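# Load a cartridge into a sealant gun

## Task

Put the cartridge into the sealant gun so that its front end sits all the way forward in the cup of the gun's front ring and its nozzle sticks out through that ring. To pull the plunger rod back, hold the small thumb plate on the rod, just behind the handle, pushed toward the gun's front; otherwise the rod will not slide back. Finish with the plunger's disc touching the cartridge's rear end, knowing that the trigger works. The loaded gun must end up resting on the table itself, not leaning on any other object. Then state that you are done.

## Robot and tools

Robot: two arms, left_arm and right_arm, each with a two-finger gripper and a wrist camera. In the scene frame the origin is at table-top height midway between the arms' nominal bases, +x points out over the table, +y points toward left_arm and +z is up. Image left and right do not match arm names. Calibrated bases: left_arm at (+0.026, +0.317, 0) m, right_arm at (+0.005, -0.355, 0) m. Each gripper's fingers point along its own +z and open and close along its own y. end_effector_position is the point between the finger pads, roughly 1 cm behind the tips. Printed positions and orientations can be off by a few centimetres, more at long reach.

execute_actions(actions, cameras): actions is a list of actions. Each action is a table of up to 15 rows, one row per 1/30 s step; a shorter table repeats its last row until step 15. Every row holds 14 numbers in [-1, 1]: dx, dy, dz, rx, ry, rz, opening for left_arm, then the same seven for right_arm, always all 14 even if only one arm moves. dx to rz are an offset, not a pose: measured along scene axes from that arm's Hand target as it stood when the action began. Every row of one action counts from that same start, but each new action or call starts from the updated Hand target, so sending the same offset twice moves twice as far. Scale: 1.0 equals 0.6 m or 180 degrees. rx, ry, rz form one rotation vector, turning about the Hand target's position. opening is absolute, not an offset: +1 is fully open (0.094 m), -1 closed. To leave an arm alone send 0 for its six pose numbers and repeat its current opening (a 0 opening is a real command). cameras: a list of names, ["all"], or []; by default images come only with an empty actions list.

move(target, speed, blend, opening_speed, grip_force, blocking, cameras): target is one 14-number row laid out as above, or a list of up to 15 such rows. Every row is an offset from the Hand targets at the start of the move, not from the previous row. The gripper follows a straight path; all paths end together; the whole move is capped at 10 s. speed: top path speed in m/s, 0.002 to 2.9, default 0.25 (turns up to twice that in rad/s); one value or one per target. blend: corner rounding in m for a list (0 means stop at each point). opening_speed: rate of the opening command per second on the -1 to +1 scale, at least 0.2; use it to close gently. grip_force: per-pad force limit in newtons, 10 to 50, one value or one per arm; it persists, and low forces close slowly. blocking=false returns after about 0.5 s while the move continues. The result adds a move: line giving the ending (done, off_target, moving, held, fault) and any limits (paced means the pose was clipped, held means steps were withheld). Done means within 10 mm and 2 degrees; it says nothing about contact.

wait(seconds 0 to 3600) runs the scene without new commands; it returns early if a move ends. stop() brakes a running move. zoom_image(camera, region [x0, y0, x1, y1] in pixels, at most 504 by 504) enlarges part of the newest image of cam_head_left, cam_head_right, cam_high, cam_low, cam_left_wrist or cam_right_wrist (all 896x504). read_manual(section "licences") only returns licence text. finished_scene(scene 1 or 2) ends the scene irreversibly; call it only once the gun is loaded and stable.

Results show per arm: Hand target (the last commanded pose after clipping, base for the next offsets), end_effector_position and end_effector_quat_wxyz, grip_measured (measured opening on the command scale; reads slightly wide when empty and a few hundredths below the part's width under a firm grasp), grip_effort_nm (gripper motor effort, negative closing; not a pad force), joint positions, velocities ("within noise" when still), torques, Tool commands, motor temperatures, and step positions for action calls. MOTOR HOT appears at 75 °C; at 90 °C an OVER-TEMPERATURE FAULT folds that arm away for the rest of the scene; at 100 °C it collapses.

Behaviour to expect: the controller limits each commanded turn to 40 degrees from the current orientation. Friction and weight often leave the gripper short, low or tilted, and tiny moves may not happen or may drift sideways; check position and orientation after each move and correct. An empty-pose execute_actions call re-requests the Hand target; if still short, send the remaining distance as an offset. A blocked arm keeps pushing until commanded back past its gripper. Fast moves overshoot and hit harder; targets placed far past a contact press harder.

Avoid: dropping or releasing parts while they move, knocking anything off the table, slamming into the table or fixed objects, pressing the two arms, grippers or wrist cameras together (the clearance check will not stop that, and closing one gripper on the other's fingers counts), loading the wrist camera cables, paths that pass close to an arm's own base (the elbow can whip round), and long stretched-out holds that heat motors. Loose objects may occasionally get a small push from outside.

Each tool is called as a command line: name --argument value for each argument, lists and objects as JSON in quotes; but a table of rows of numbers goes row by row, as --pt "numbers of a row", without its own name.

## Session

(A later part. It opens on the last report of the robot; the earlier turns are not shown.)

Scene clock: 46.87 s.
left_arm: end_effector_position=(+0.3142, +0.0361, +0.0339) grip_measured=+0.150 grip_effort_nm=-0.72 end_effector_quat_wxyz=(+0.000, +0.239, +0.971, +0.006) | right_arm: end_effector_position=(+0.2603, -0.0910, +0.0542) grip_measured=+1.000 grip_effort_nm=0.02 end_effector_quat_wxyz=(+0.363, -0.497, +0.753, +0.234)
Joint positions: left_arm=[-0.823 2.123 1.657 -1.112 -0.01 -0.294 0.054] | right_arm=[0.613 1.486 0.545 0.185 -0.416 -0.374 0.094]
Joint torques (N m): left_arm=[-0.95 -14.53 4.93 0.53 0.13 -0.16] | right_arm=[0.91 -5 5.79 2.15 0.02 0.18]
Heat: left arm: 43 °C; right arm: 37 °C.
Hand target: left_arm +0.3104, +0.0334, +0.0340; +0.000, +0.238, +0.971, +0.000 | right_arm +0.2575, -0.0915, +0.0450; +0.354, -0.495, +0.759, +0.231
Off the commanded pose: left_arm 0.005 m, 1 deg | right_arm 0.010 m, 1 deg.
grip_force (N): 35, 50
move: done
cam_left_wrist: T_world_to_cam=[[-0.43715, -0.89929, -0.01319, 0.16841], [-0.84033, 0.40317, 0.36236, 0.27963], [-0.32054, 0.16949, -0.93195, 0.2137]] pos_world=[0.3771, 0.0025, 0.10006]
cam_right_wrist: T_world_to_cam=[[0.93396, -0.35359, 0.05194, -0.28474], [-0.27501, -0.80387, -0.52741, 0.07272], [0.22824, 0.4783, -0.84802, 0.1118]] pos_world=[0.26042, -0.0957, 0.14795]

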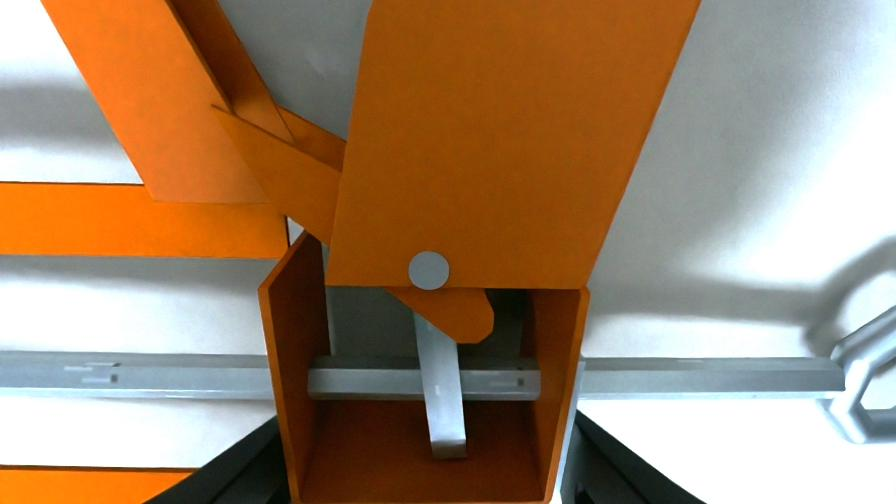

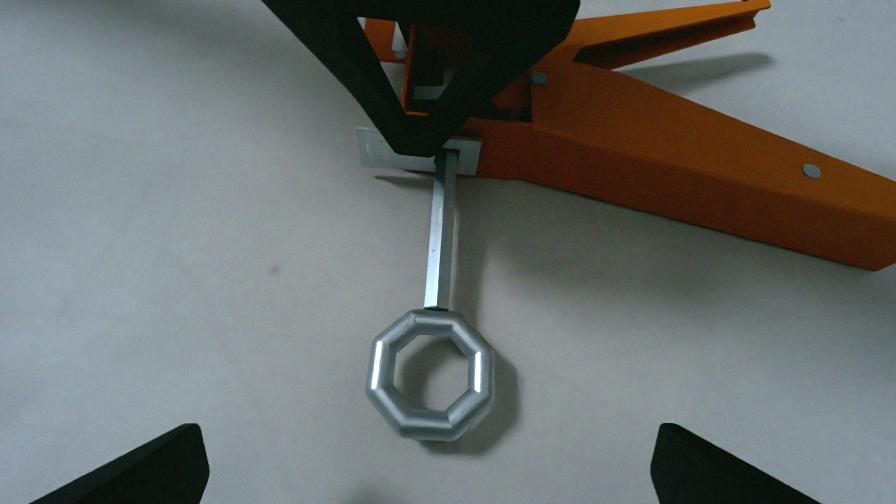

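move --target '[0, 0, 0, 0, 0, 0, -0.1, 0.0253, 0.0512, -0.0367, 0, 0, 0, 1.0]' --speed 0.1 --cameras '["cam_right_wrist", "cam_low"]'

zoom_image --camera "cam_low" --region '[180, 220, 440, 360]'

Scene clock: 49.00 s.
left_arm: end_effector_position=(+0.3141, +0.0362, +0.0339) grip_measured=+0.147 grip_effort_nm=-0.76 end_effector_quat_wxyz=(+0.000, +0.239, +0.971, +0.006) | right_arm: end_effector_position=(+0.2665, -0.0675, +0.0214) grip_measured=+1.000 grip_effort_nm=0.01 end_effector_quat_wxyz=(+0.348, -0.497, +0.760, +0.233)
Joint positions: left_arm=[-0.823 2.123 1.657 -1.112 -0.01 -0.294 0.054] | right_arm=[0.672 1.677 0.584 0.322 -0.374 -0.33 0.094]
Joint torques (N m): left_arm=[-1.01 -14.54 4.89 0.52 0.13 -0.16] | right_arm=[0.92 -6.16 8.62 2.15 0.03 0.18]
Heat: left arm: 43 °C; right arm: 37 °C.
Hand target: left_arm +0.3104, +0.0334, +0.0340; +0.000, +0.238, +0.971, +0.000 | right_arm +0.2727, -0.0608, +0.0230; +0.354, -0.495, +0.759, +0.231
Off the commanded pose: left_arm 0.005 m, 1 deg | right_arm 0.009 m, 1 deg.
grip_force (N): 35, 50
move: done
cam_right_wrist: T_world_to_cam=[[0.93521, -0.35249, 0.03371, -0.28041], [-0.28868, -0.81409, -0.50391, 0.0785], [0.20507, 0.46153, -0.8631, 0.07669]] pos_world=[0.26917, -0.07033, 0.1152]
Images, in order (width x height): cam_low 896x504, cam_right_wrist 896x504.

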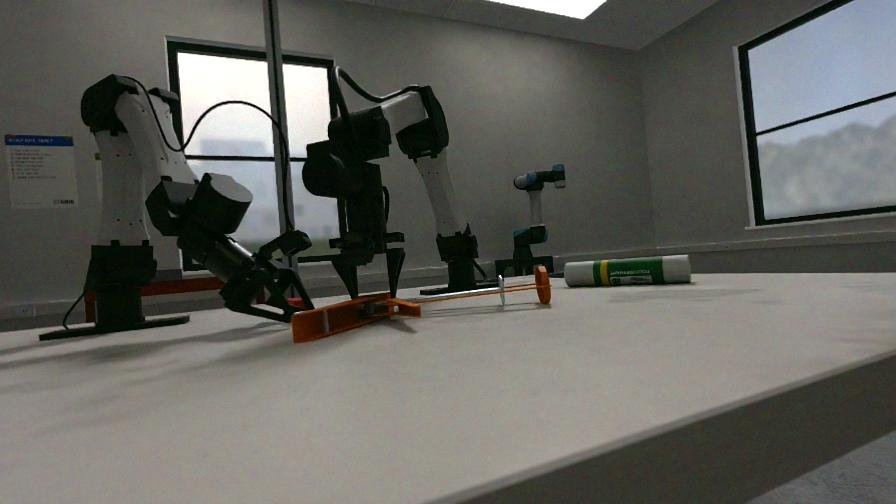

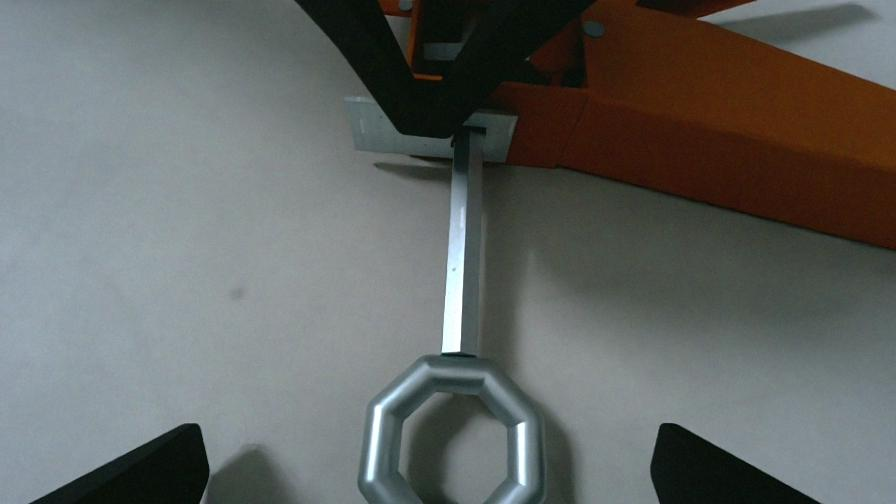

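Scaled by 1.938 from the camera's image (finer frame: 1280x720).

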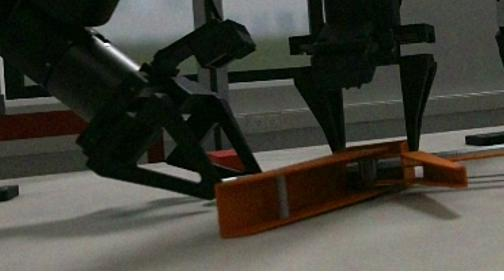

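move --target '[0, 0, 0, 0, 0, 0, -0.1, 0.0193, 0.0138, 0.0008, 0, 0, 0, 1.0]' --speed 0.1 --cameras '["cam_right_wrist"]'

Scene clock: 50.27 s.
left_arm: end_effector_position=(+0.3141, +0.0362, +0.0339) grip_measured=+0.147 grip_effort_nm=-0.76 end_effector_quat_wxyz=(+0.000, +0.239, +0.971, +0.006) | right_arm: end_effector_position=(+0.2798, -0.0570, +0.0250) grip_measured=+1.000 grip_effort_nm=0.01 end_effector_quat_wxyz=(+0.355, -0.497, +0.757, +0.234)
Joint positions: left_arm=[-0.823 2.123 1.657 -1.112 -0.01 -0.294 0.054] | right_arm=[0.672 1.722 0.644 0.322 -0.373 -0.329 0.094]
Joint torques (N m): left_arm=[-1.01 -14.53 4.89 0.5 0.14 -0.16] | right_arm=[0.66 -6.71 8.64 2 0.02 0.16]
Motor temperatures (°C): left_arm=[24 44 33 27 23 22 23] | right_arm=[25 34 34 38 23 22 24]
Heat: left arm: 44 °C; right arm: 38 °C.
Hand target: left_arm +0.3104, +0.0334, +0.0340; +0.000, +0.238, +0.971, +0.000 | right_arm +0.2843, -0.0525, +0.0235; +0.354, -0.495, +0.759, +0.231
Off the commanded pose: left_arm 0.005 m, 1 deg | right_arm 0.006 m, 0 deg.
grip_force (N): 35, 50
move: done
cam_right_wrist: T_world_to_cam=[[0.93458, -0.35333, 0.04148, -0.28936], [-0.28307, -0.80917, -0.51489, 0.09165], [0.21549, 0.46946, -0.85625, 0.06952]] pos_world=[0.2814, -0.06072, 0.11872]

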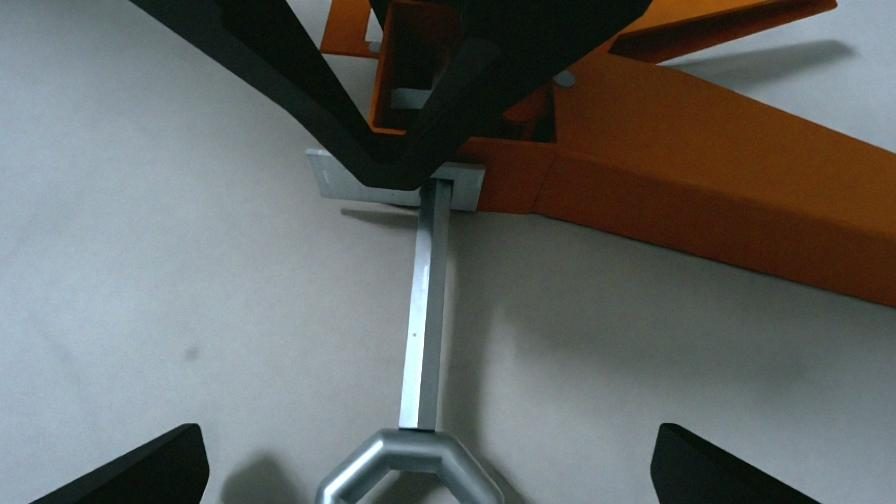

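move --target '[0, 0, 0, 0, 0, 0, -0.1, -0.0142, -0.0108, -0.0083, 0, 0, 0, 1.0]' --speed 0.1 --cameras '["cam_right_wrist"]'

Scene clock: 53.03 s.
left_arm: end_effector_position=(+0.3141, +0.0362, +0.0339) grip_measured=+0.147 grip_effort_nm=-0.76 end_effector_quat_wxyz=(+0.000, +0.239, +0.971, +0.006) | right_arm: end_effector_position=(+0.2795, -0.0573, +0.0248) grip_measured=+1.000 grip_effort_nm=0.01 end_effector_quat_wxyz=(+0.359, -0.496, +0.755, +0.234)
Joint positions: left_arm=[-0.823 2.123 1.657 -1.112 -0.01 -0.294 0.054] | right_arm=[0.672 1.722 0.633 0.342 -0.373 -0.329 0.094]
Joint torques (N m): left_arm=[-0.99 -14.54 4.93 0.52 0.14 -0.15] | right_arm=[0.75 -8.18 4.64 2.18 0.03 0.16]
Heat: left arm: 45 °C; right arm: 38 °C.
Hand target: left_arm +0.3104, +0.0334, +0.0340; +0.000, +0.238, +0.971, +0.000 | right_arm +0.2757, -0.0590, +0.0185; +0.354, -0.495, +0.759, +0.231
Off the commanded pose: left_arm 0.005 m, 1 deg | right_arm 0.008 m, 1 deg.
grip_force (N): 35, 50
move: done
cam_right_wrist: T_world_to_cam=[[0.93427, -0.35356, 0.04627, -0.28911], [-0.27929, -0.80625, -0.52149, 0.09051], [0.22168, 0.47429, -0.852, 0.06802]] pos_world=[0.28031, -0.06151, 0.11853]

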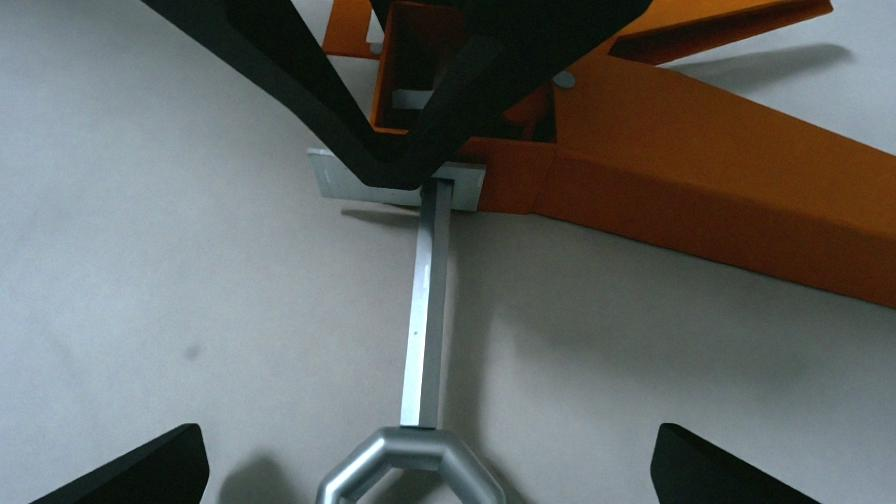

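move --target '[0, 0, 0, 0, 0, 0, -0.1, -0.0098, -0.0065, -0.0058, 0, 0, 0, 1.0]' --speed 0.1 --cameras '["cam_right_wrist"]'

Scene clock: 53.90 s.
left_arm: end_effector_position=(+0.3141, +0.0362, +0.0339) grip_measured=+0.147 grip_effort_nm=-0.76 end_effector_quat_wxyz=(+0.000, +0.239, +0.971, +0.006) | right_arm: end_effector_position=(+0.2746, -0.0611, +0.0195) grip_measured=+1.000 grip_effort_nm=0.01 end_effector_quat_wxyz=(+0.358, -0.495, +0.756, +0.235)
Joint positions: left_arm=[-0.823 2.123 1.657 -1.112 -0.01 -0.294 0.054] | right_arm=[0.672 1.722 0.602 0.373 -0.373 -0.327 0.094]
Joint torques (N m): left_arm=[-1.02 -14.58 4.89 0.53 0.13 -0.16] | right_arm=[0.94 -8.85 4.4 2.1 0.05 0.15]
Heat: left arm: 45 °C; right arm: 38 °C.
Hand target: left_arm +0.3104, +0.0334, +0.0340; +0.000, +0.238, +0.971, +0.000 | right_arm +0.2699, -0.0629, +0.0151; +0.354, -0.495, +0.759, +0.231
Off the commanded pose: left_arm 0.005 m, 1 deg | right_arm 0.007 m, 1 deg.
grip_force (N): 35, 50
move: done
cam_right_wrist: T_world_to_cam=[[0.93385, -0.35495, 0.04408, -0.28567], [-0.28165, -0.80571, -0.52105, 0.08395], [0.22046, 0.47417, -0.85238, 0.06675]] pos_world=[0.2757, -0.06541, 0.11323]

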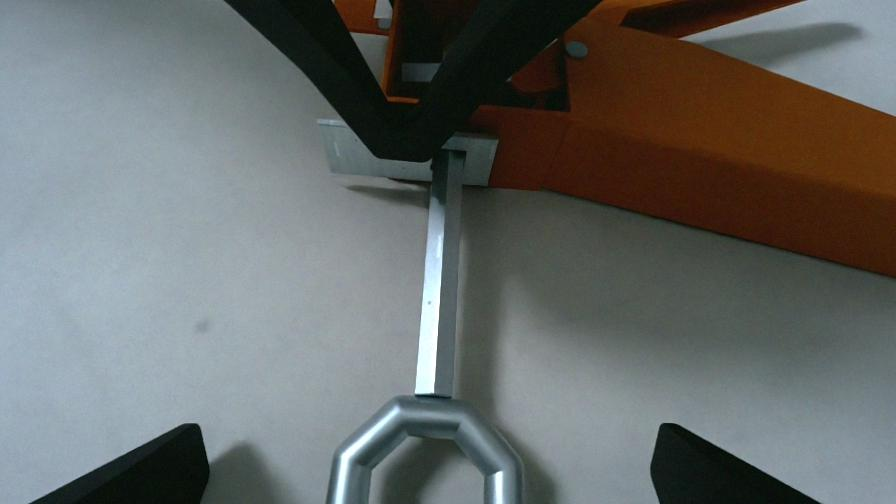

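move --target '[0, 0, 0, 0, 0, 0, -0.1, 0, 0, 0, 0, 0, 0, -0.15]' --opening_speed 0.8 --cameras '["cam_right_wrist"]'

Scene clock: 56.13 s.
left_arm: end_effector_position=(+0.3141, +0.0362, +0.0339) grip_measured=+0.147 grip_effort_nm=-0.76 end_effector_quat_wxyz=(+0.000, +0.239, +0.971, +0.006) | right_arm: end_effector_position=(+0.2747, -0.0611, +0.0196) grip_measured=-0.148 grip_effort_nm=-0.10 end_effector_quat_wxyz=(+0.359, -0.495, +0.756, +0.234)
Joint positions: left_arm=[-0.823 2.123 1.657 -1.112 -0.01 -0.294 0.054] | right_arm=[0.672 1.722 0.602 0.373 -0.373 -0.327 0.04]
Joint torques (N m): left_arm=[-1.02 -14.52 4.94 0.51 0.15 -0.17] | right_arm=[0.96 -8.83 4.37 2.12 0.05 0.15]
Heat: left arm: 45 °C; right arm: 38 °C.
Hand target: left_arm +0.3104, +0.0334, +0.0340; +0.000, +0.238, +0.971, +0.000 | right_arm +0.2699, -0.0628, +0.0151; +0.355, -0.495, +0.759, +0.231
Off the commanded pose: left_arm 0.005 m, 1 deg | right_arm 0.007 m, 1 deg.
grip_force (N): 35, 50
move: done
cam_right_wrist: T_world_to_cam=[[0.93372, -0.35523, 0.04444, -0.2857], [-0.28167, -0.8056, -0.52122, 0.08403], [0.22096, 0.47416, -0.85226, 0.06668]] pos_world=[0.2757, -0.06541, 0.11333]

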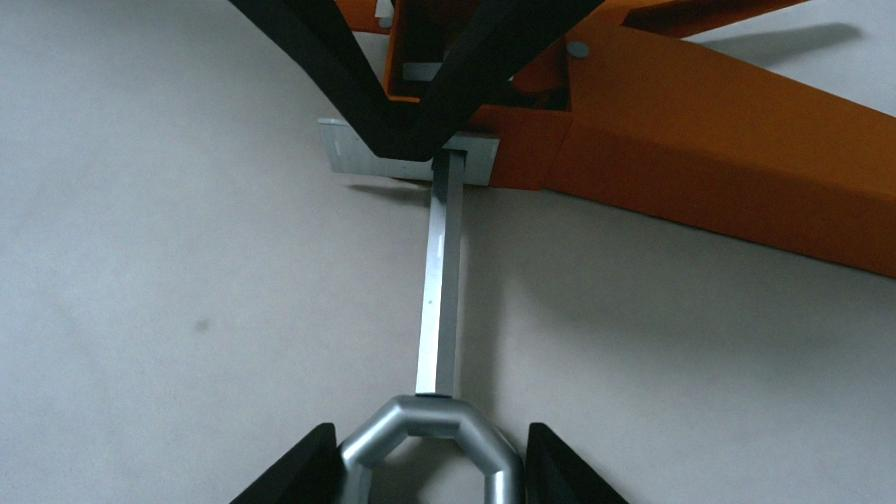

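move --target '[0, 0, 0, 0, 0, 0, -0.1, 0, 0, 0, 0, 0, 0, -0.45]' --opening_speed 0.5 --cameras '["cam_right_wrist"]'

Scene clock: 57.07 s.
left_arm: end_effector_position=(+0.3141, +0.0362, +0.0339) grip_measured=+0.146 grip_effort_nm=-0.76 end_effector_quat_wxyz=(+0.000, +0.239, +0.971, +0.006) | right_arm: end_effector_position=(+0.2743, -0.0607, +0.0195) grip_measured=-0.237 grip_effort_nm=-1.01 end_effector_quat_wxyz=(+0.358, -0.496, +0.756, +0.235)
Joint positions: left_arm=[-0.823 2.123 1.657 -1.112 -0.01 -0.294 0.054] | right_arm=[0.673 1.722 0.602 0.373 -0.372 -0.326 0.036]
Joint torques (N m): left_arm=[-1.02 -14.6 4.93 0.51 0.12 -0.16] | right_arm=[0.83 -8.87 4.34 2.11 0.04 0.15]
Heat: left arm: 46 °C; right arm: 38 °C.
Hand target: left_arm +0.3104, +0.0334, +0.0340; +0.000, +0.238, +0.971, +0.000 | right_arm +0.2699, -0.0628, +0.0151; +0.355, -0.495, +0.759, +0.231
Off the commanded pose: left_arm 0.005 m, 1 deg | right_arm 0.007 m, 1 deg.
grip_force (N): 35, 50
move: done
cam_right_wrist: T_world_to_cam=[[0.93401, -0.35452, 0.04408, -0.28527], [-0.28128, -0.80585, -0.52106, 0.08408], [0.22024, 0.47427, -0.85238, 0.06669]] pos_world=[0.2754, -0.06501, 0.11323]

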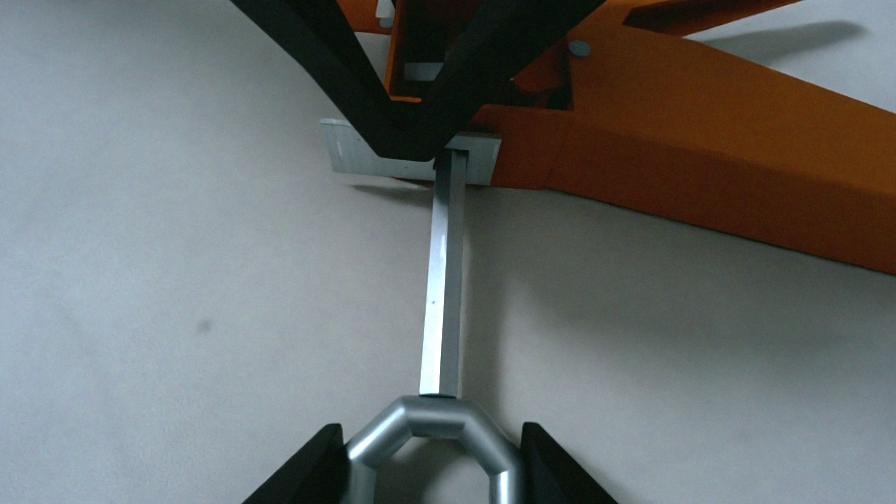

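move --target '[0.031, 0.059, 0, 0, 0, 0, -0.1, -0.0266, -0.0612, 0, 0, 0, 0, -0.45]' --speed 0.06 --cameras '["all"]'

Scene clock: 59.07 s.
left_arm: end_effector_position=(+0.3236, +0.0562, +0.0338) grip_measured=+0.137 grip_effort_nm=-0.76 end_effector_quat_wxyz=(+0.001, +0.244, +0.970, +0.003) | right_arm: end_effector_position=(+0.2596, -0.0899, +0.0176) grip_measured=-0.237 grip_effort_nm=-1.01 end_effector_quat_wxyz=(+0.364, -0.491, +0.756, +0.235)
Joint positions: left_arm=[-0.769 2.09 1.606 -1.086 -0.006 -0.229 0.053] | right_arm=[0.62 1.632 0.475 0.409 -0.407 -0.355 0.036]
Joint torques (N m): left_arm=[2.88 -14.82 4.07 0.49 0.11 0.12] | right_arm=[-1.39 -10.17 3.75 1.64 -0.22 -0.12]
Heat: left arm: 46 °C; right arm: 38 °C.
Hand target: left_arm +0.3290, +0.0688, +0.0339; +0.000, +0.238, +0.971, +0.000 | right_arm +0.2539, -0.0995, +0.0150; +0.354, -0.495, +0.759, +0.231
Off the commanded pose: left_arm 0.014 m, 1 deg | right_arm 0.011 m, 1 deg.
grip_force (N): 35, 50
move: off_target (left_arm, right_arm)
cam_left_wrist: T_world_to_cam=[[-0.44667, -0.89467, -0.00708, 0.19307], [-0.83658, 0.41483, 0.35783, 0.27778], [-0.31721, 0.16575, -0.93376, 0.21236]] pos_world=[0.38599, 0.0223, 0.10026]
cam_right_wrist: T_world_to_cam=[[0.93032, -0.36384, 0.04616, -0.28169], [-0.28597, -0.79843, -0.52984, 0.05751], [0.22963, 0.47972, -0.84684, 0.08013]] pos_world=[0.26011, -0.09501, 0.11134]

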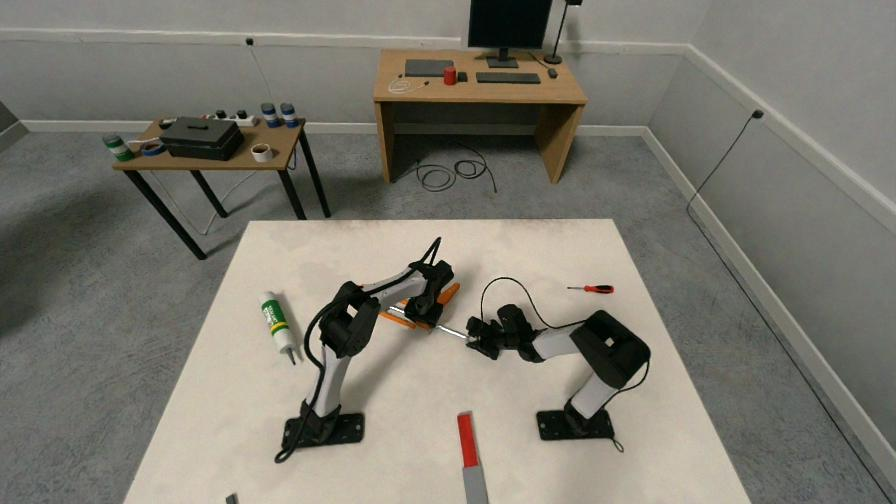

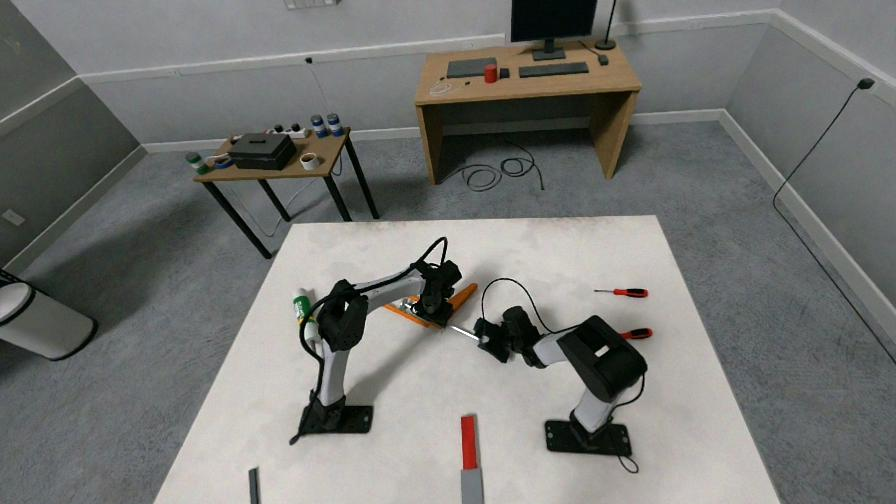

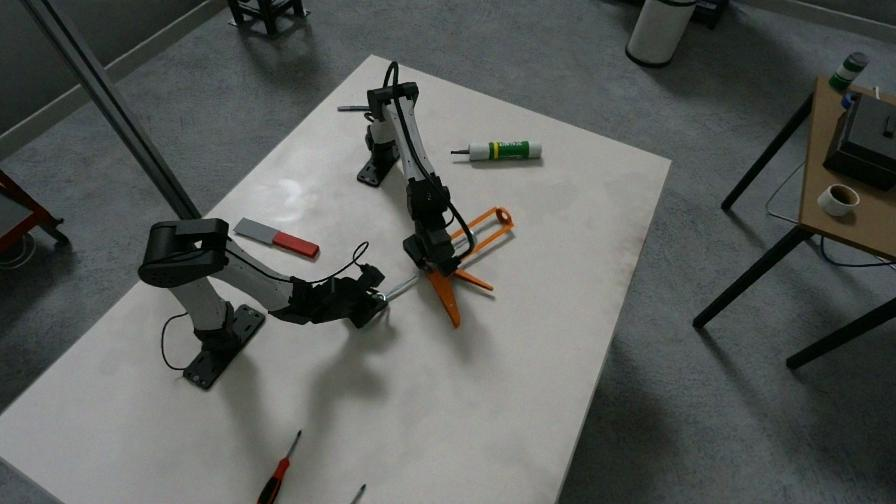

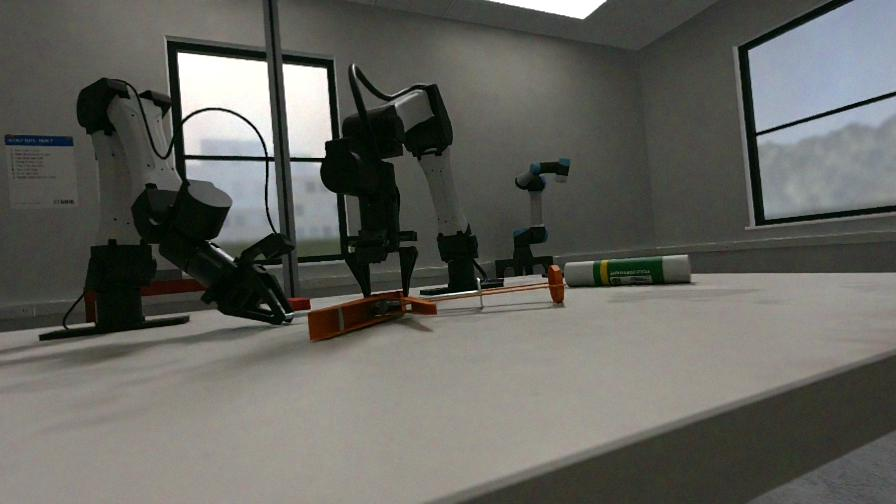

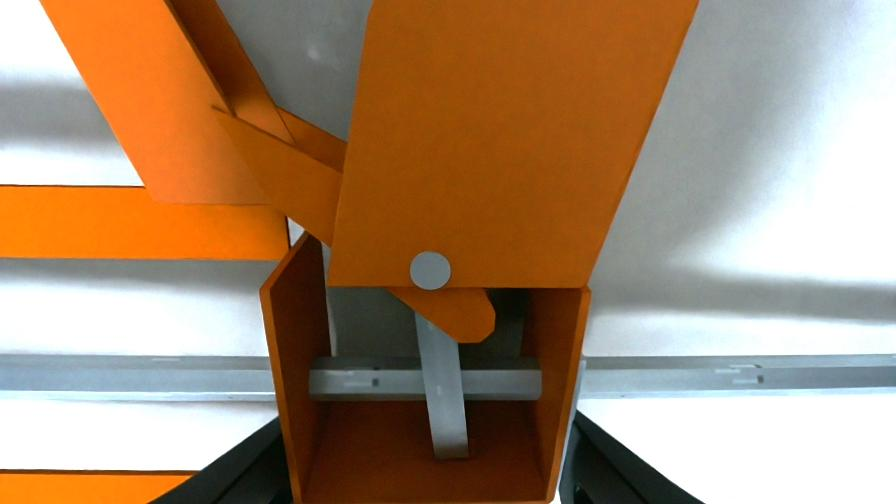

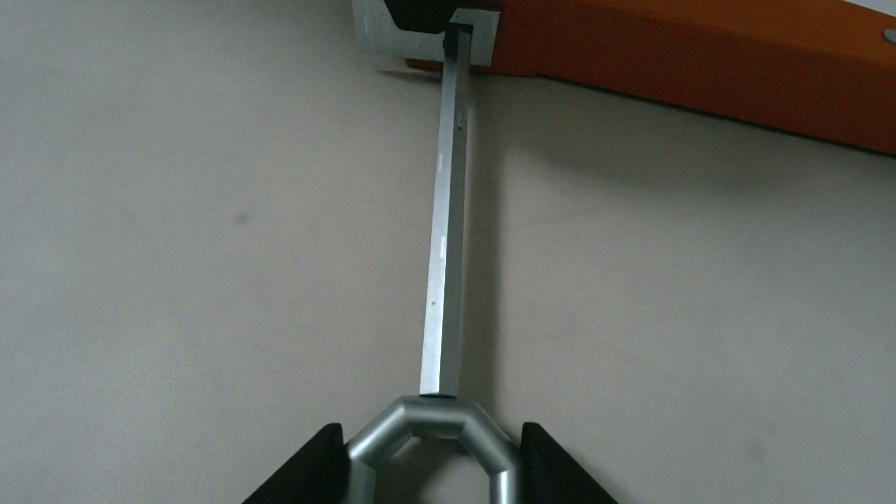

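move --target '[0.031, 0.059, 0, 0, 0, 0, -0.1, -0.0333, -0.0764, 0.0017, 0, 0, 0, -0.45]' --speed 0.1 --cameras '["cam_left_wrist", "cam_right_wrist", "cam_low", "cam_high"]'

Scene clock: 60.60 s.
left_arm: end_effector_position=(+0.3433, +0.0896, +0.0366) grip_measured=+0.137 grip_effort_nm=-0.76 end_effector_quat_wxyz=(+0.003, +0.247, +0.969, -0.002) | right_arm: end_effector_position=(+0.2411, -0.1378, +0.0197) grip_measured=-0.237 grip_effort_nm=-1.02 end_effector_quat_wxyz=(+0.364, -0.490, +0.757, +0.232)
Joint positions: left_arm=[-0.667 2.061 1.573 -1.075 0.002 -0.122 0.053] | right_arm=[0.485 1.455 0.336 0.325 -0.498 -0.46 0.036]
Joint torques (N m): left_arm=[2.93 -13.87 4.01 0.51 0.04 0.07] | right_arm=[-1.37 -7.73 4.21 1.53 -0.31 -0.17]
Heat: left arm: 46 °C; right arm: 38 °C.
Hand target: left_arm +0.3476, +0.1043, +0.0340; +0.000, +0.238, +0.971, +0.000 | right_arm +0.2338, -0.1454, +0.0160; +0.354, -0.495, +0.759, +0.231
Off the commanded pose: left_arm 0.015 m, 1 deg | right_arm 0.011 m, 1 deg.
grip_force (N): 35, 50
move: off_target (left_arm, right_arm)
cam_left_wrist: T_world_to_cam=[[-0.45142, -0.89231, 0.00173, 0.23298], [-0.83462, 0.42292, 0.35292, 0.27826], [-0.31564, 0.15787, -0.93565, 0.21598]] pos_world=[0.40558, 0.05611, 0.10347]
cam_right_wrist: T_world_to_cam=[[0.92847, -0.36811, 0.04934, -0.28215], [-0.28856, -0.79861, -0.52816, 0.01565], [0.23383, 0.47614, -0.84771, 0.10765]] pos_world=[0.24131, -0.14263, 0.11344]
Images, in order (width x height): cam_high 896x504, cam_low 896x504, cam_left_wrist 896x504, cam_right_wrist 896x504.

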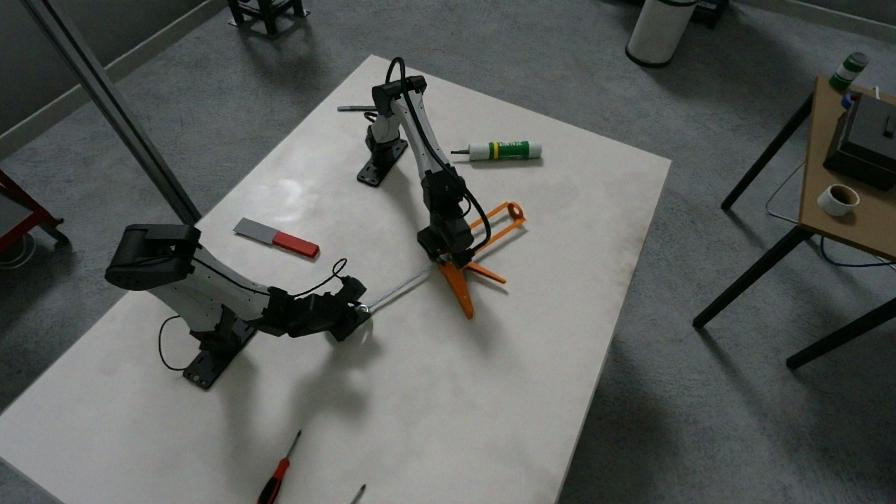

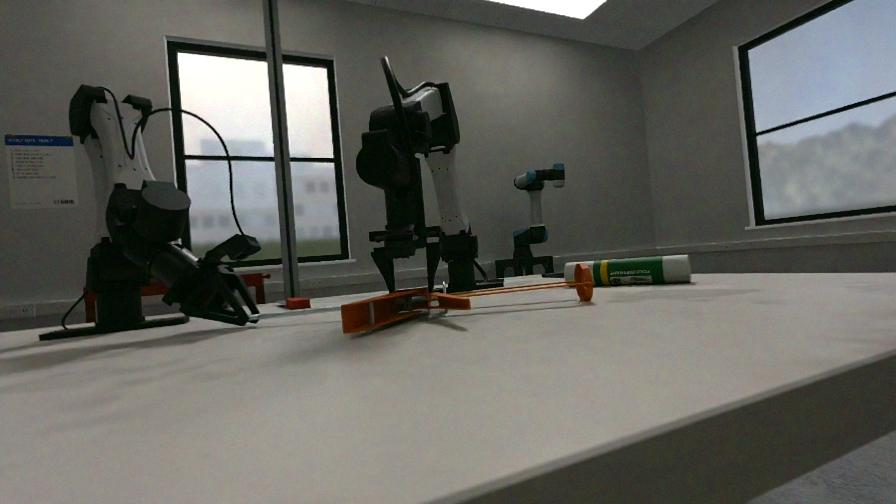

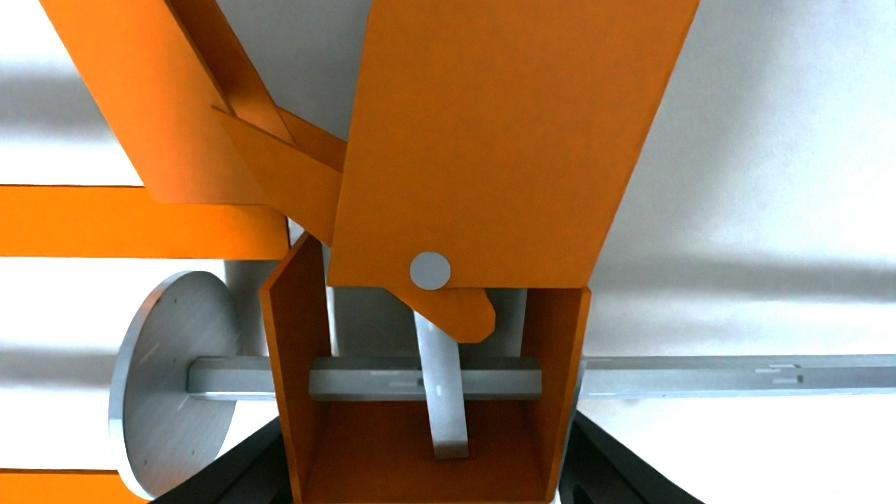

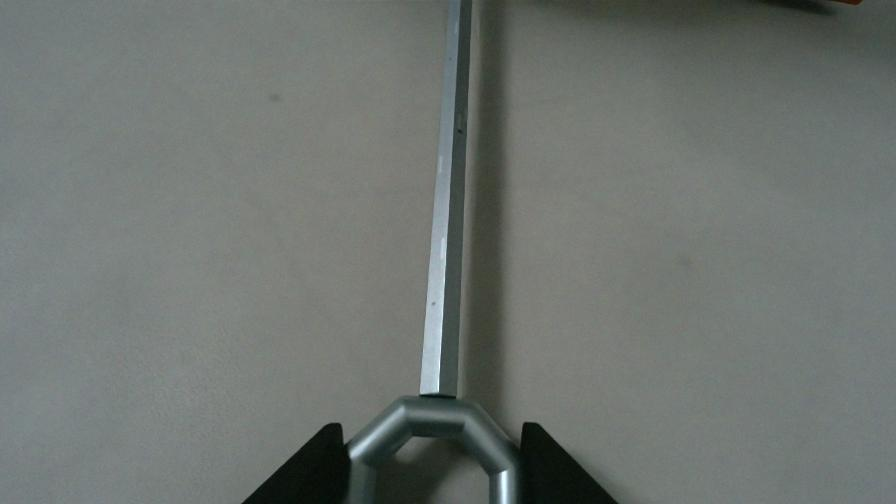

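zoom_image --camera "cam_high" --region '[440, 120, 570, 240]'

zoom_image --camera "cam_low" --region '[420, 230, 710, 330]'

Scaled by 3.877 from the camera's image (finer frame: 1280x720).

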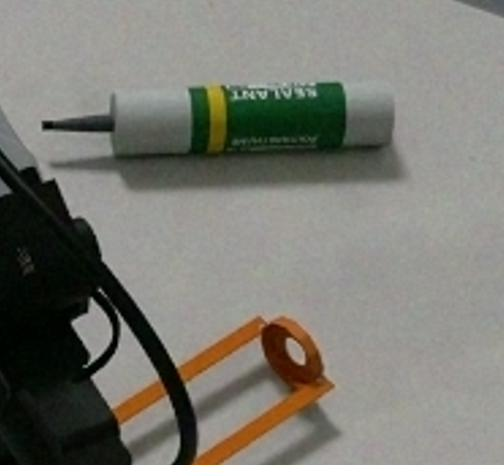

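Scaled by 1.738 from the camera's image (finer frame: 1280x720).

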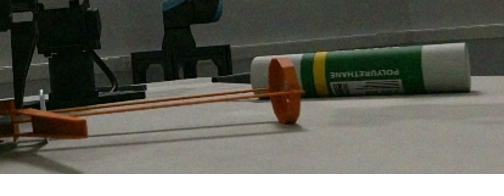

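move --target '[0, 0, 0, 0, 0, 0, 0.28, 0, 0, 0, 0, 0, 0, -0.45]' --opening_speed 0.5 --cameras '["cam_left_wrist"]'

Scene clock: 68.00 s.
left_arm: end_effector_position=(+0.3438, +0.0894, +0.0360) grip_measured=+0.278 grip_effort_nm=0.09 end_effector_quat_wxyz=(-0.001, +0.242, +0.970, -0.017) | right_arm: end_effector_position=(+0.2409, -0.1379, +0.0198) grip_measured=-0.237 grip_effort_nm=-1.02 end_effector_quat_wxyz=(+0.364, -0.490, +0.757, +0.233)
Joint positions: left_arm=[-0.654 2.06 1.569 -1.069 0.032 -0.118 0.06] | right_arm=[0.484 1.455 0.336 0.324 -0.501 -0.46 0.036]
Joint torques (N m): left_arm=[1.68 -13.86 4.38 0.44 -0.24 0.05] | right_arm=[-1.29 -7.65 4.26 1.54 -0.29 -0.17]
Heat: left arm: 47 °C; right arm: 38 °C.
Hand target: left_arm +0.3475, +0.1042, +0.0339; +0.000, +0.238, +0.971, +0.000 | right_arm +0.2338, -0.1454, +0.0160; +0.354, -0.495, +0.759, +0.231
Off the commanded pose: left_arm 0.016 m, 2 deg | right_arm 0.011 m, 1 deg.
grip_force (N): 35, 50
move: done
cam_left_wrist: T_world_to_cam=[[-0.44296, -0.89599, 0.03155, 0.22925], [-0.83337, 0.42446, 0.35401, 0.27829], [-0.33058, 0.13052, -0.93471, 0.22309]] pos_world=[0.40721, 0.05817, 0.10278]

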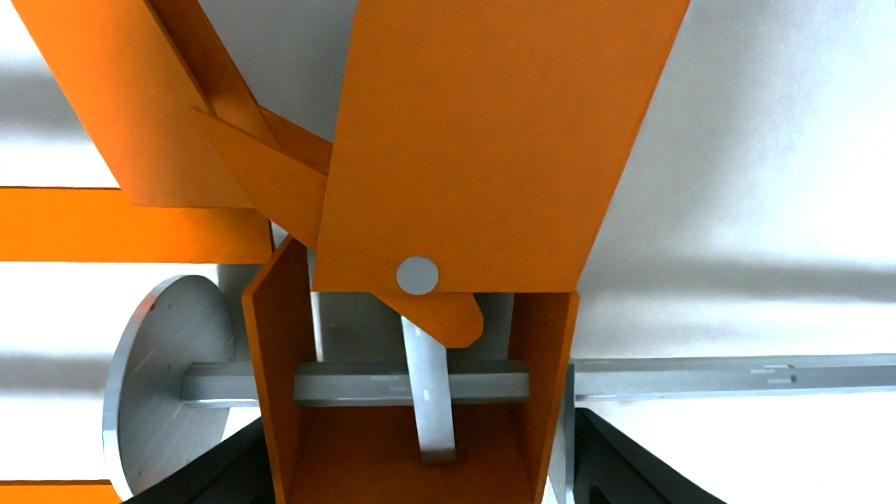

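move --pt "-0.007 -0.0243 0.0835 0 0 0 0.28 0 0 0 0 0 0 -0.45" --pt "-0.061 -0.1062 0.0852 0 0 0 -1.0 0 0 0 0 0 0 -0.45" --speed 0.12 --grip_force '[50, 50]' --cameras '["cam_left_wrist", "cam_right_wrist"]'

Scene clock: 71.20 s.
left_arm: end_effector_position=(+0.3065, +0.0421, +0.0814) grip_measured=-0.986 grip_effort_nm=-0.78 end_effector_quat_wxyz=(-0.008, +0.243, +0.970, -0.005) | right_arm: end_effector_position=(+0.2390, -0.1406, +0.0167) grip_measured=-0.237 grip_effort_nm=-1.02 end_effector_quat_wxyz=(+0.356, -0.489, +0.762, +0.233)
Joint positions: left_arm=[-0.815 2.057 1.747 -1.27 0.016 -0.278 0.001] | right_arm=[0.478 1.455 0.336 0.304 -0.501 -0.463 0.036]
Joint velocities: left_arm=[within noise] | right_arm=[0.002 -0.012 0.002 -0.051 -0.051 0.154 0]
Joint torques (N m): left_arm=[-0.55 -12.4 8.73 0.29 -0.12 -0.19] | right_arm=[-0.87 -7.77 4.25 1.69 -0.28 -0.15]
Heat: left arm: 47 °C; right arm: 38 °C.
Hand target: left_arm +0.3110, +0.0405, +0.0852; +0.000, +0.238, +0.971, +0.000 | right_arm +0.2339, -0.1455, +0.0160; +0.354, -0.495, +0.759, +0.231
Off the commanded pose: left_arm 0.006 m, 1 deg | right_arm 0.007 m, 1 deg.
move: done
cam_left_wrist: T_world_to_cam=[[-0.44415, -0.89588, 0.01144, 0.17102], [-0.82988, 0.41618, 0.37162, 0.24904], [-0.33768, 0.15556, -0.92832, 0.25999]] pos_world=[0.37043, 0.00912, 0.14685]
cam_right_wrist: T_world_to_cam=[[0.92833, -0.36998, 0.03633, -0.28114], [-0.29962, -0.80246, -0.51604, 0.01308], [0.22007, 0.46817, -0.85579, 0.1092]] pos_world=[0.24088, -0.14464, 0.11041]

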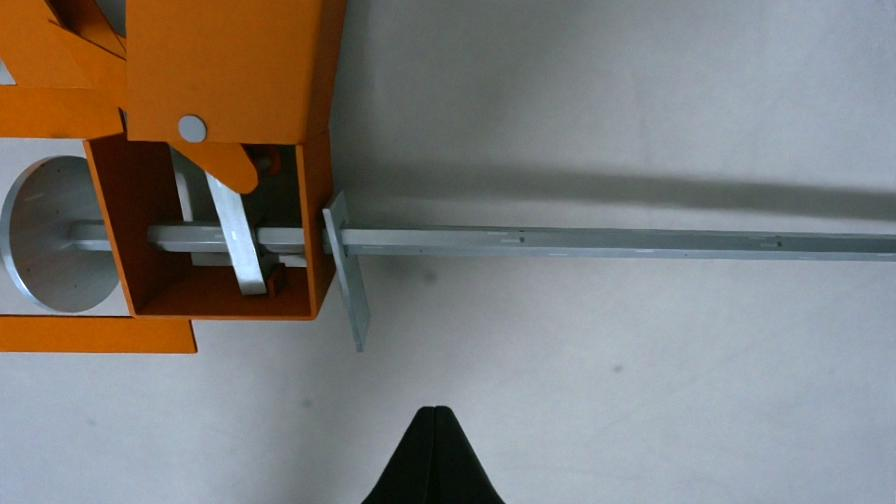

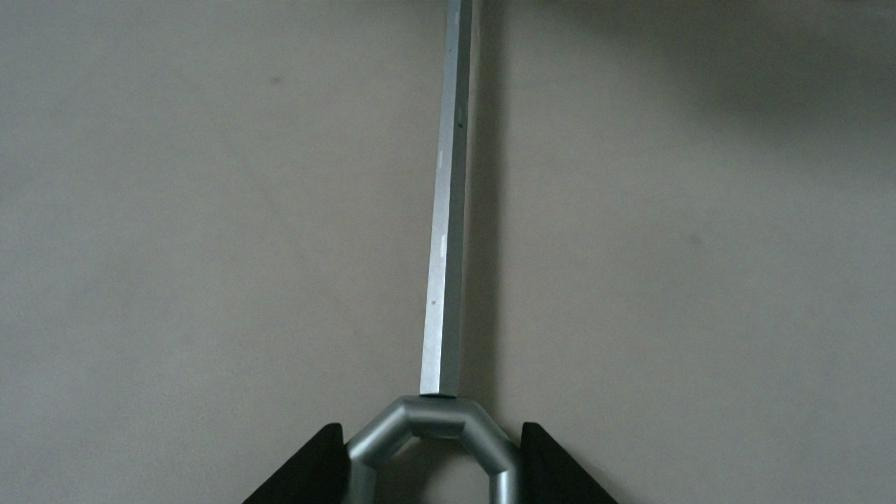

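move --target '[0.0115, -0.0048, -0.0812, 0, 0, 0, -1.0, 0, 0, 0, 0, 0, 0, -0.45]' --speed 0.12 --cameras '["cam_left_wrist"]'

Scene clock: 72.80 s.
left_arm: end_effector_position=(+0.3152, +0.0337, +0.0443) grip_measured=-0.986 grip_effort_nm=-0.78 end_effector_quat_wxyz=(+0.001, +0.243, +0.970, -0.010) | right_arm: end_effector_position=(+0.2390, -0.1406, +0.0167) grip_measured=-0.237 grip_effort_nm=-1.01 end_effector_quat_wxyz=(+0.356, -0.489, +0.762, +0.233)
Joint positions: left_arm=[-0.815 2.106 1.672 -1.126 0.016 -0.278 0.001] | right_arm=[0.478 1.455 0.336 0.304 -0.501 -0.463 0.036]
Joint torques (N m): left_arm=[0.08 -12.1 5.33 0.54 -0.11 -0.12] | right_arm=[-0.87 -7.75 4.25 1.69 -0.29 -0.15]
Heat: left arm: 46 °C; right arm: 38 °C.
Hand target: left_arm +0.3179, +0.0377, +0.0364; +0.000, +0.238, +0.971, +0.000 | right_arm +0.2339, -0.1455, +0.0160; +0.354, -0.495, +0.759, +0.231
Off the commanded pose: left_arm 0.009 m, 1 deg | right_arm 0.007 m, 1 deg.
move: done
cam_left_wrist: T_world_to_cam=[[-0.44435, -0.89568, 0.01751, 0.16754], [-0.83515, 0.42123, 0.35367, 0.2758], [-0.32415, 0.14253, -0.93521, 0.2262]] pos_world=[0.3781, 0.00164, 0.11107]

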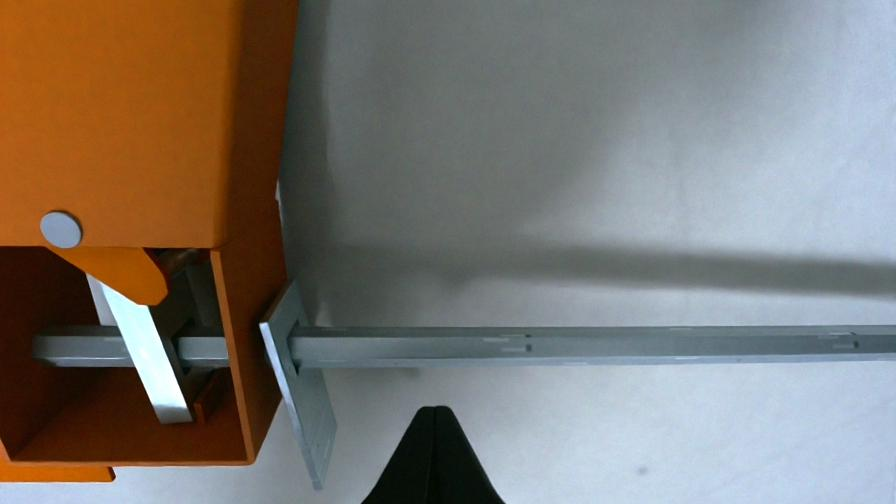

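move --pt "0 0 -0.0142 0 0 0 -1.0 0 0 0 0 0 0 -0.45" --pt "0.0227 0.0446 -0.0142 0 0 0 -1.0 0 0 0 0 0 0 -0.45" --speed 0.06 --cameras '["cam_left_wrist"]'

Scene clock: 75.27 s.
left_arm: end_effector_position=(+0.3256, +0.0536, +0.0305) grip_measured=-0.986 grip_effort_nm=-0.78 end_effector_quat_wxyz=(-0.006, +0.241, +0.970, -0.011) | right_arm: end_effector_position=(+0.2391, -0.1406, +0.0173) grip_measured=-0.237 grip_effort_nm=-1.02 end_effector_quat_wxyz=(+0.357, -0.489, +0.761, +0.233)
Joint positions: left_arm=[-0.757 2.106 1.616 -1.081 0.025 -0.224 0.001] | right_arm=[0.478 1.452 0.336 0.303 -0.501 -0.464 0.036]
Joint torques (N m): left_arm=[1.37 -14.06 4.36 0.55 -0.21 0.05] | right_arm=[-0.88 -7.5 4.25 1.7 -0.28 -0.13]
Heat: left arm: 46 °C; right arm: 38 °C.
Hand target: left_arm +0.3315, +0.0644, +0.0278; +0.000, +0.238, +0.971, +0.000 | right_arm +0.2339, -0.1455, +0.0160; +0.354, -0.495, +0.759, +0.231
Off the commanded pose: left_arm 0.013 m, 2 deg | right_arm 0.007 m, 1 deg.
move: off_target (left_arm)
cam_left_wrist: T_world_to_cam=[[-0.44, -0.8977, 0.02316, 0.18882], [-0.83219, 0.41731, 0.36513, 0.27991], [-0.33744, 0.14139, -0.93067, 0.21816]] pos_world=[0.38963, 0.02185, 0.09646]

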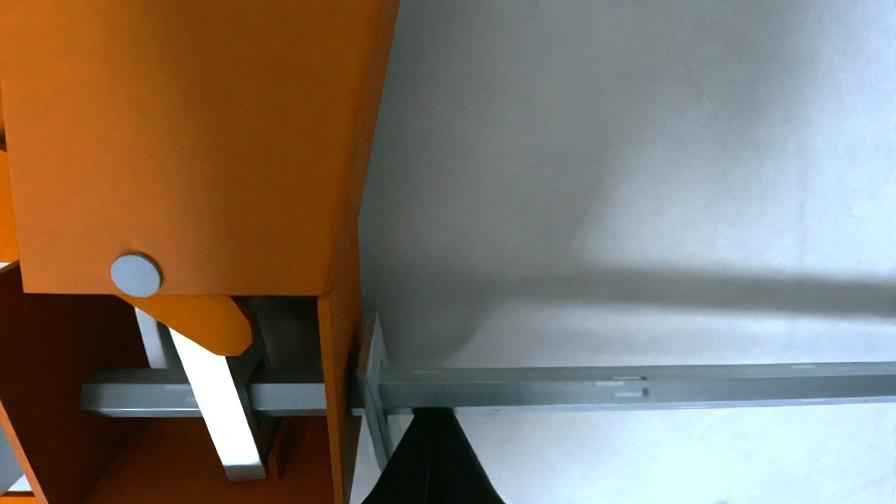

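move --target '[0.0227, 0.0446, 0, 0, 0, 0, -1.0, 0, 0, 0, 0, 0, 0, -0.45]' --speed 0.05 --cameras '["cam_left_wrist", "cam_right_wrist"]'

Scene clock: 76.93 s.
left_arm: end_effector_position=(+0.3270, +0.0562, +0.0308) grip_measured=-0.986 grip_effort_nm=-0.77 end_effector_quat_wxyz=(-0.018, +0.250, +0.966, -0.055) | right_arm: end_effector_position=(+0.2401, -0.1397, +0.0188) grip_measured=-0.237 grip_effort_nm=-1.02 end_effector_quat_wxyz=(+0.361, -0.490, +0.758, +0.233)
Joint positions: left_arm=[-0.71 2.092 1.592 -1.06 0.115 -0.158 0.001] | right_arm=[0.478 1.452 0.336 0.312 -0.504 -0.465 0.036]
Joint torques (N m): left_arm=[3.77 -14.61 4.01 0.38 -1 0.12] | right_arm=[-0.88 -7.5 4.29 1.63 -0.25 -0.12]
Heat: left arm: 47 °C; right arm: 38 °C.
Hand target: left_arm +0.3451, +0.0912, +0.0279; +0.000, +0.238, +0.971, +0.000 | right_arm +0.2339, -0.1455, +0.0160; +0.354, -0.495, +0.759, +0.231
Off the commanded pose: left_arm 0.040 m, 7 deg | right_arm 0.009 m, 1 deg.
move: off_target (left_arm)
cam_left_wrist: T_world_to_cam=[[-0.45495, -0.88323, 0.11367, 0.19301], [-0.80675, 0.46283, 0.36735, 0.26897], [-0.37706, 0.07543, -0.92311, 0.23496]] pos_world=[0.39339, 0.02826, 0.09615]
cam_right_wrist: T_world_to_cam=[[0.92902, -0.36741, 0.04388, -0.28192], [-0.29181, -0.80039, -0.52366, 0.01384], [0.22752, 0.47369, -0.8508, 0.1092]] pos_world=[0.2411, -0.14423, 0.11253]

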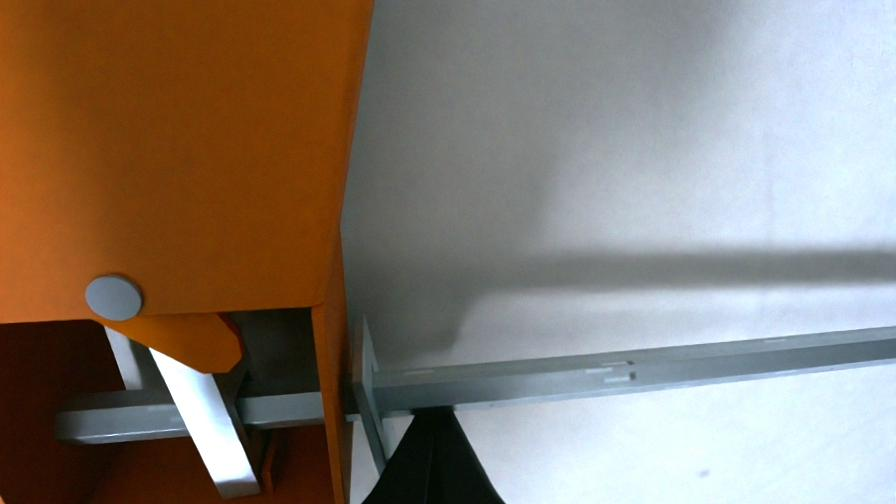

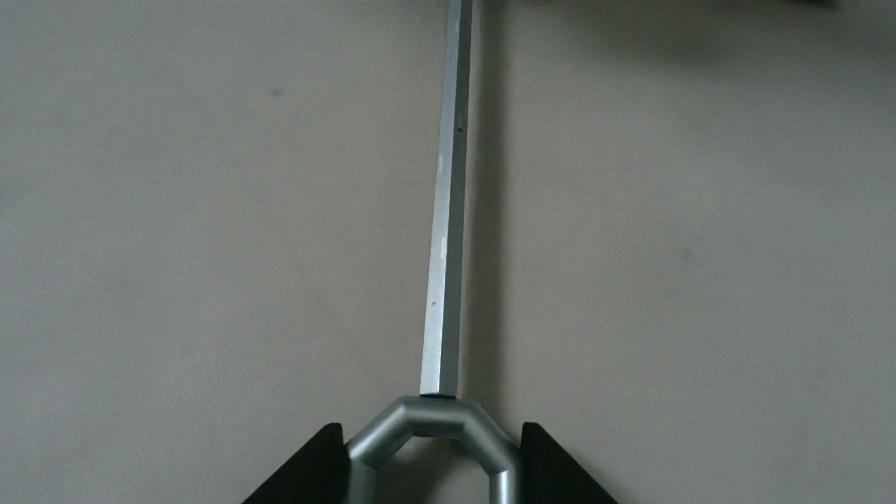

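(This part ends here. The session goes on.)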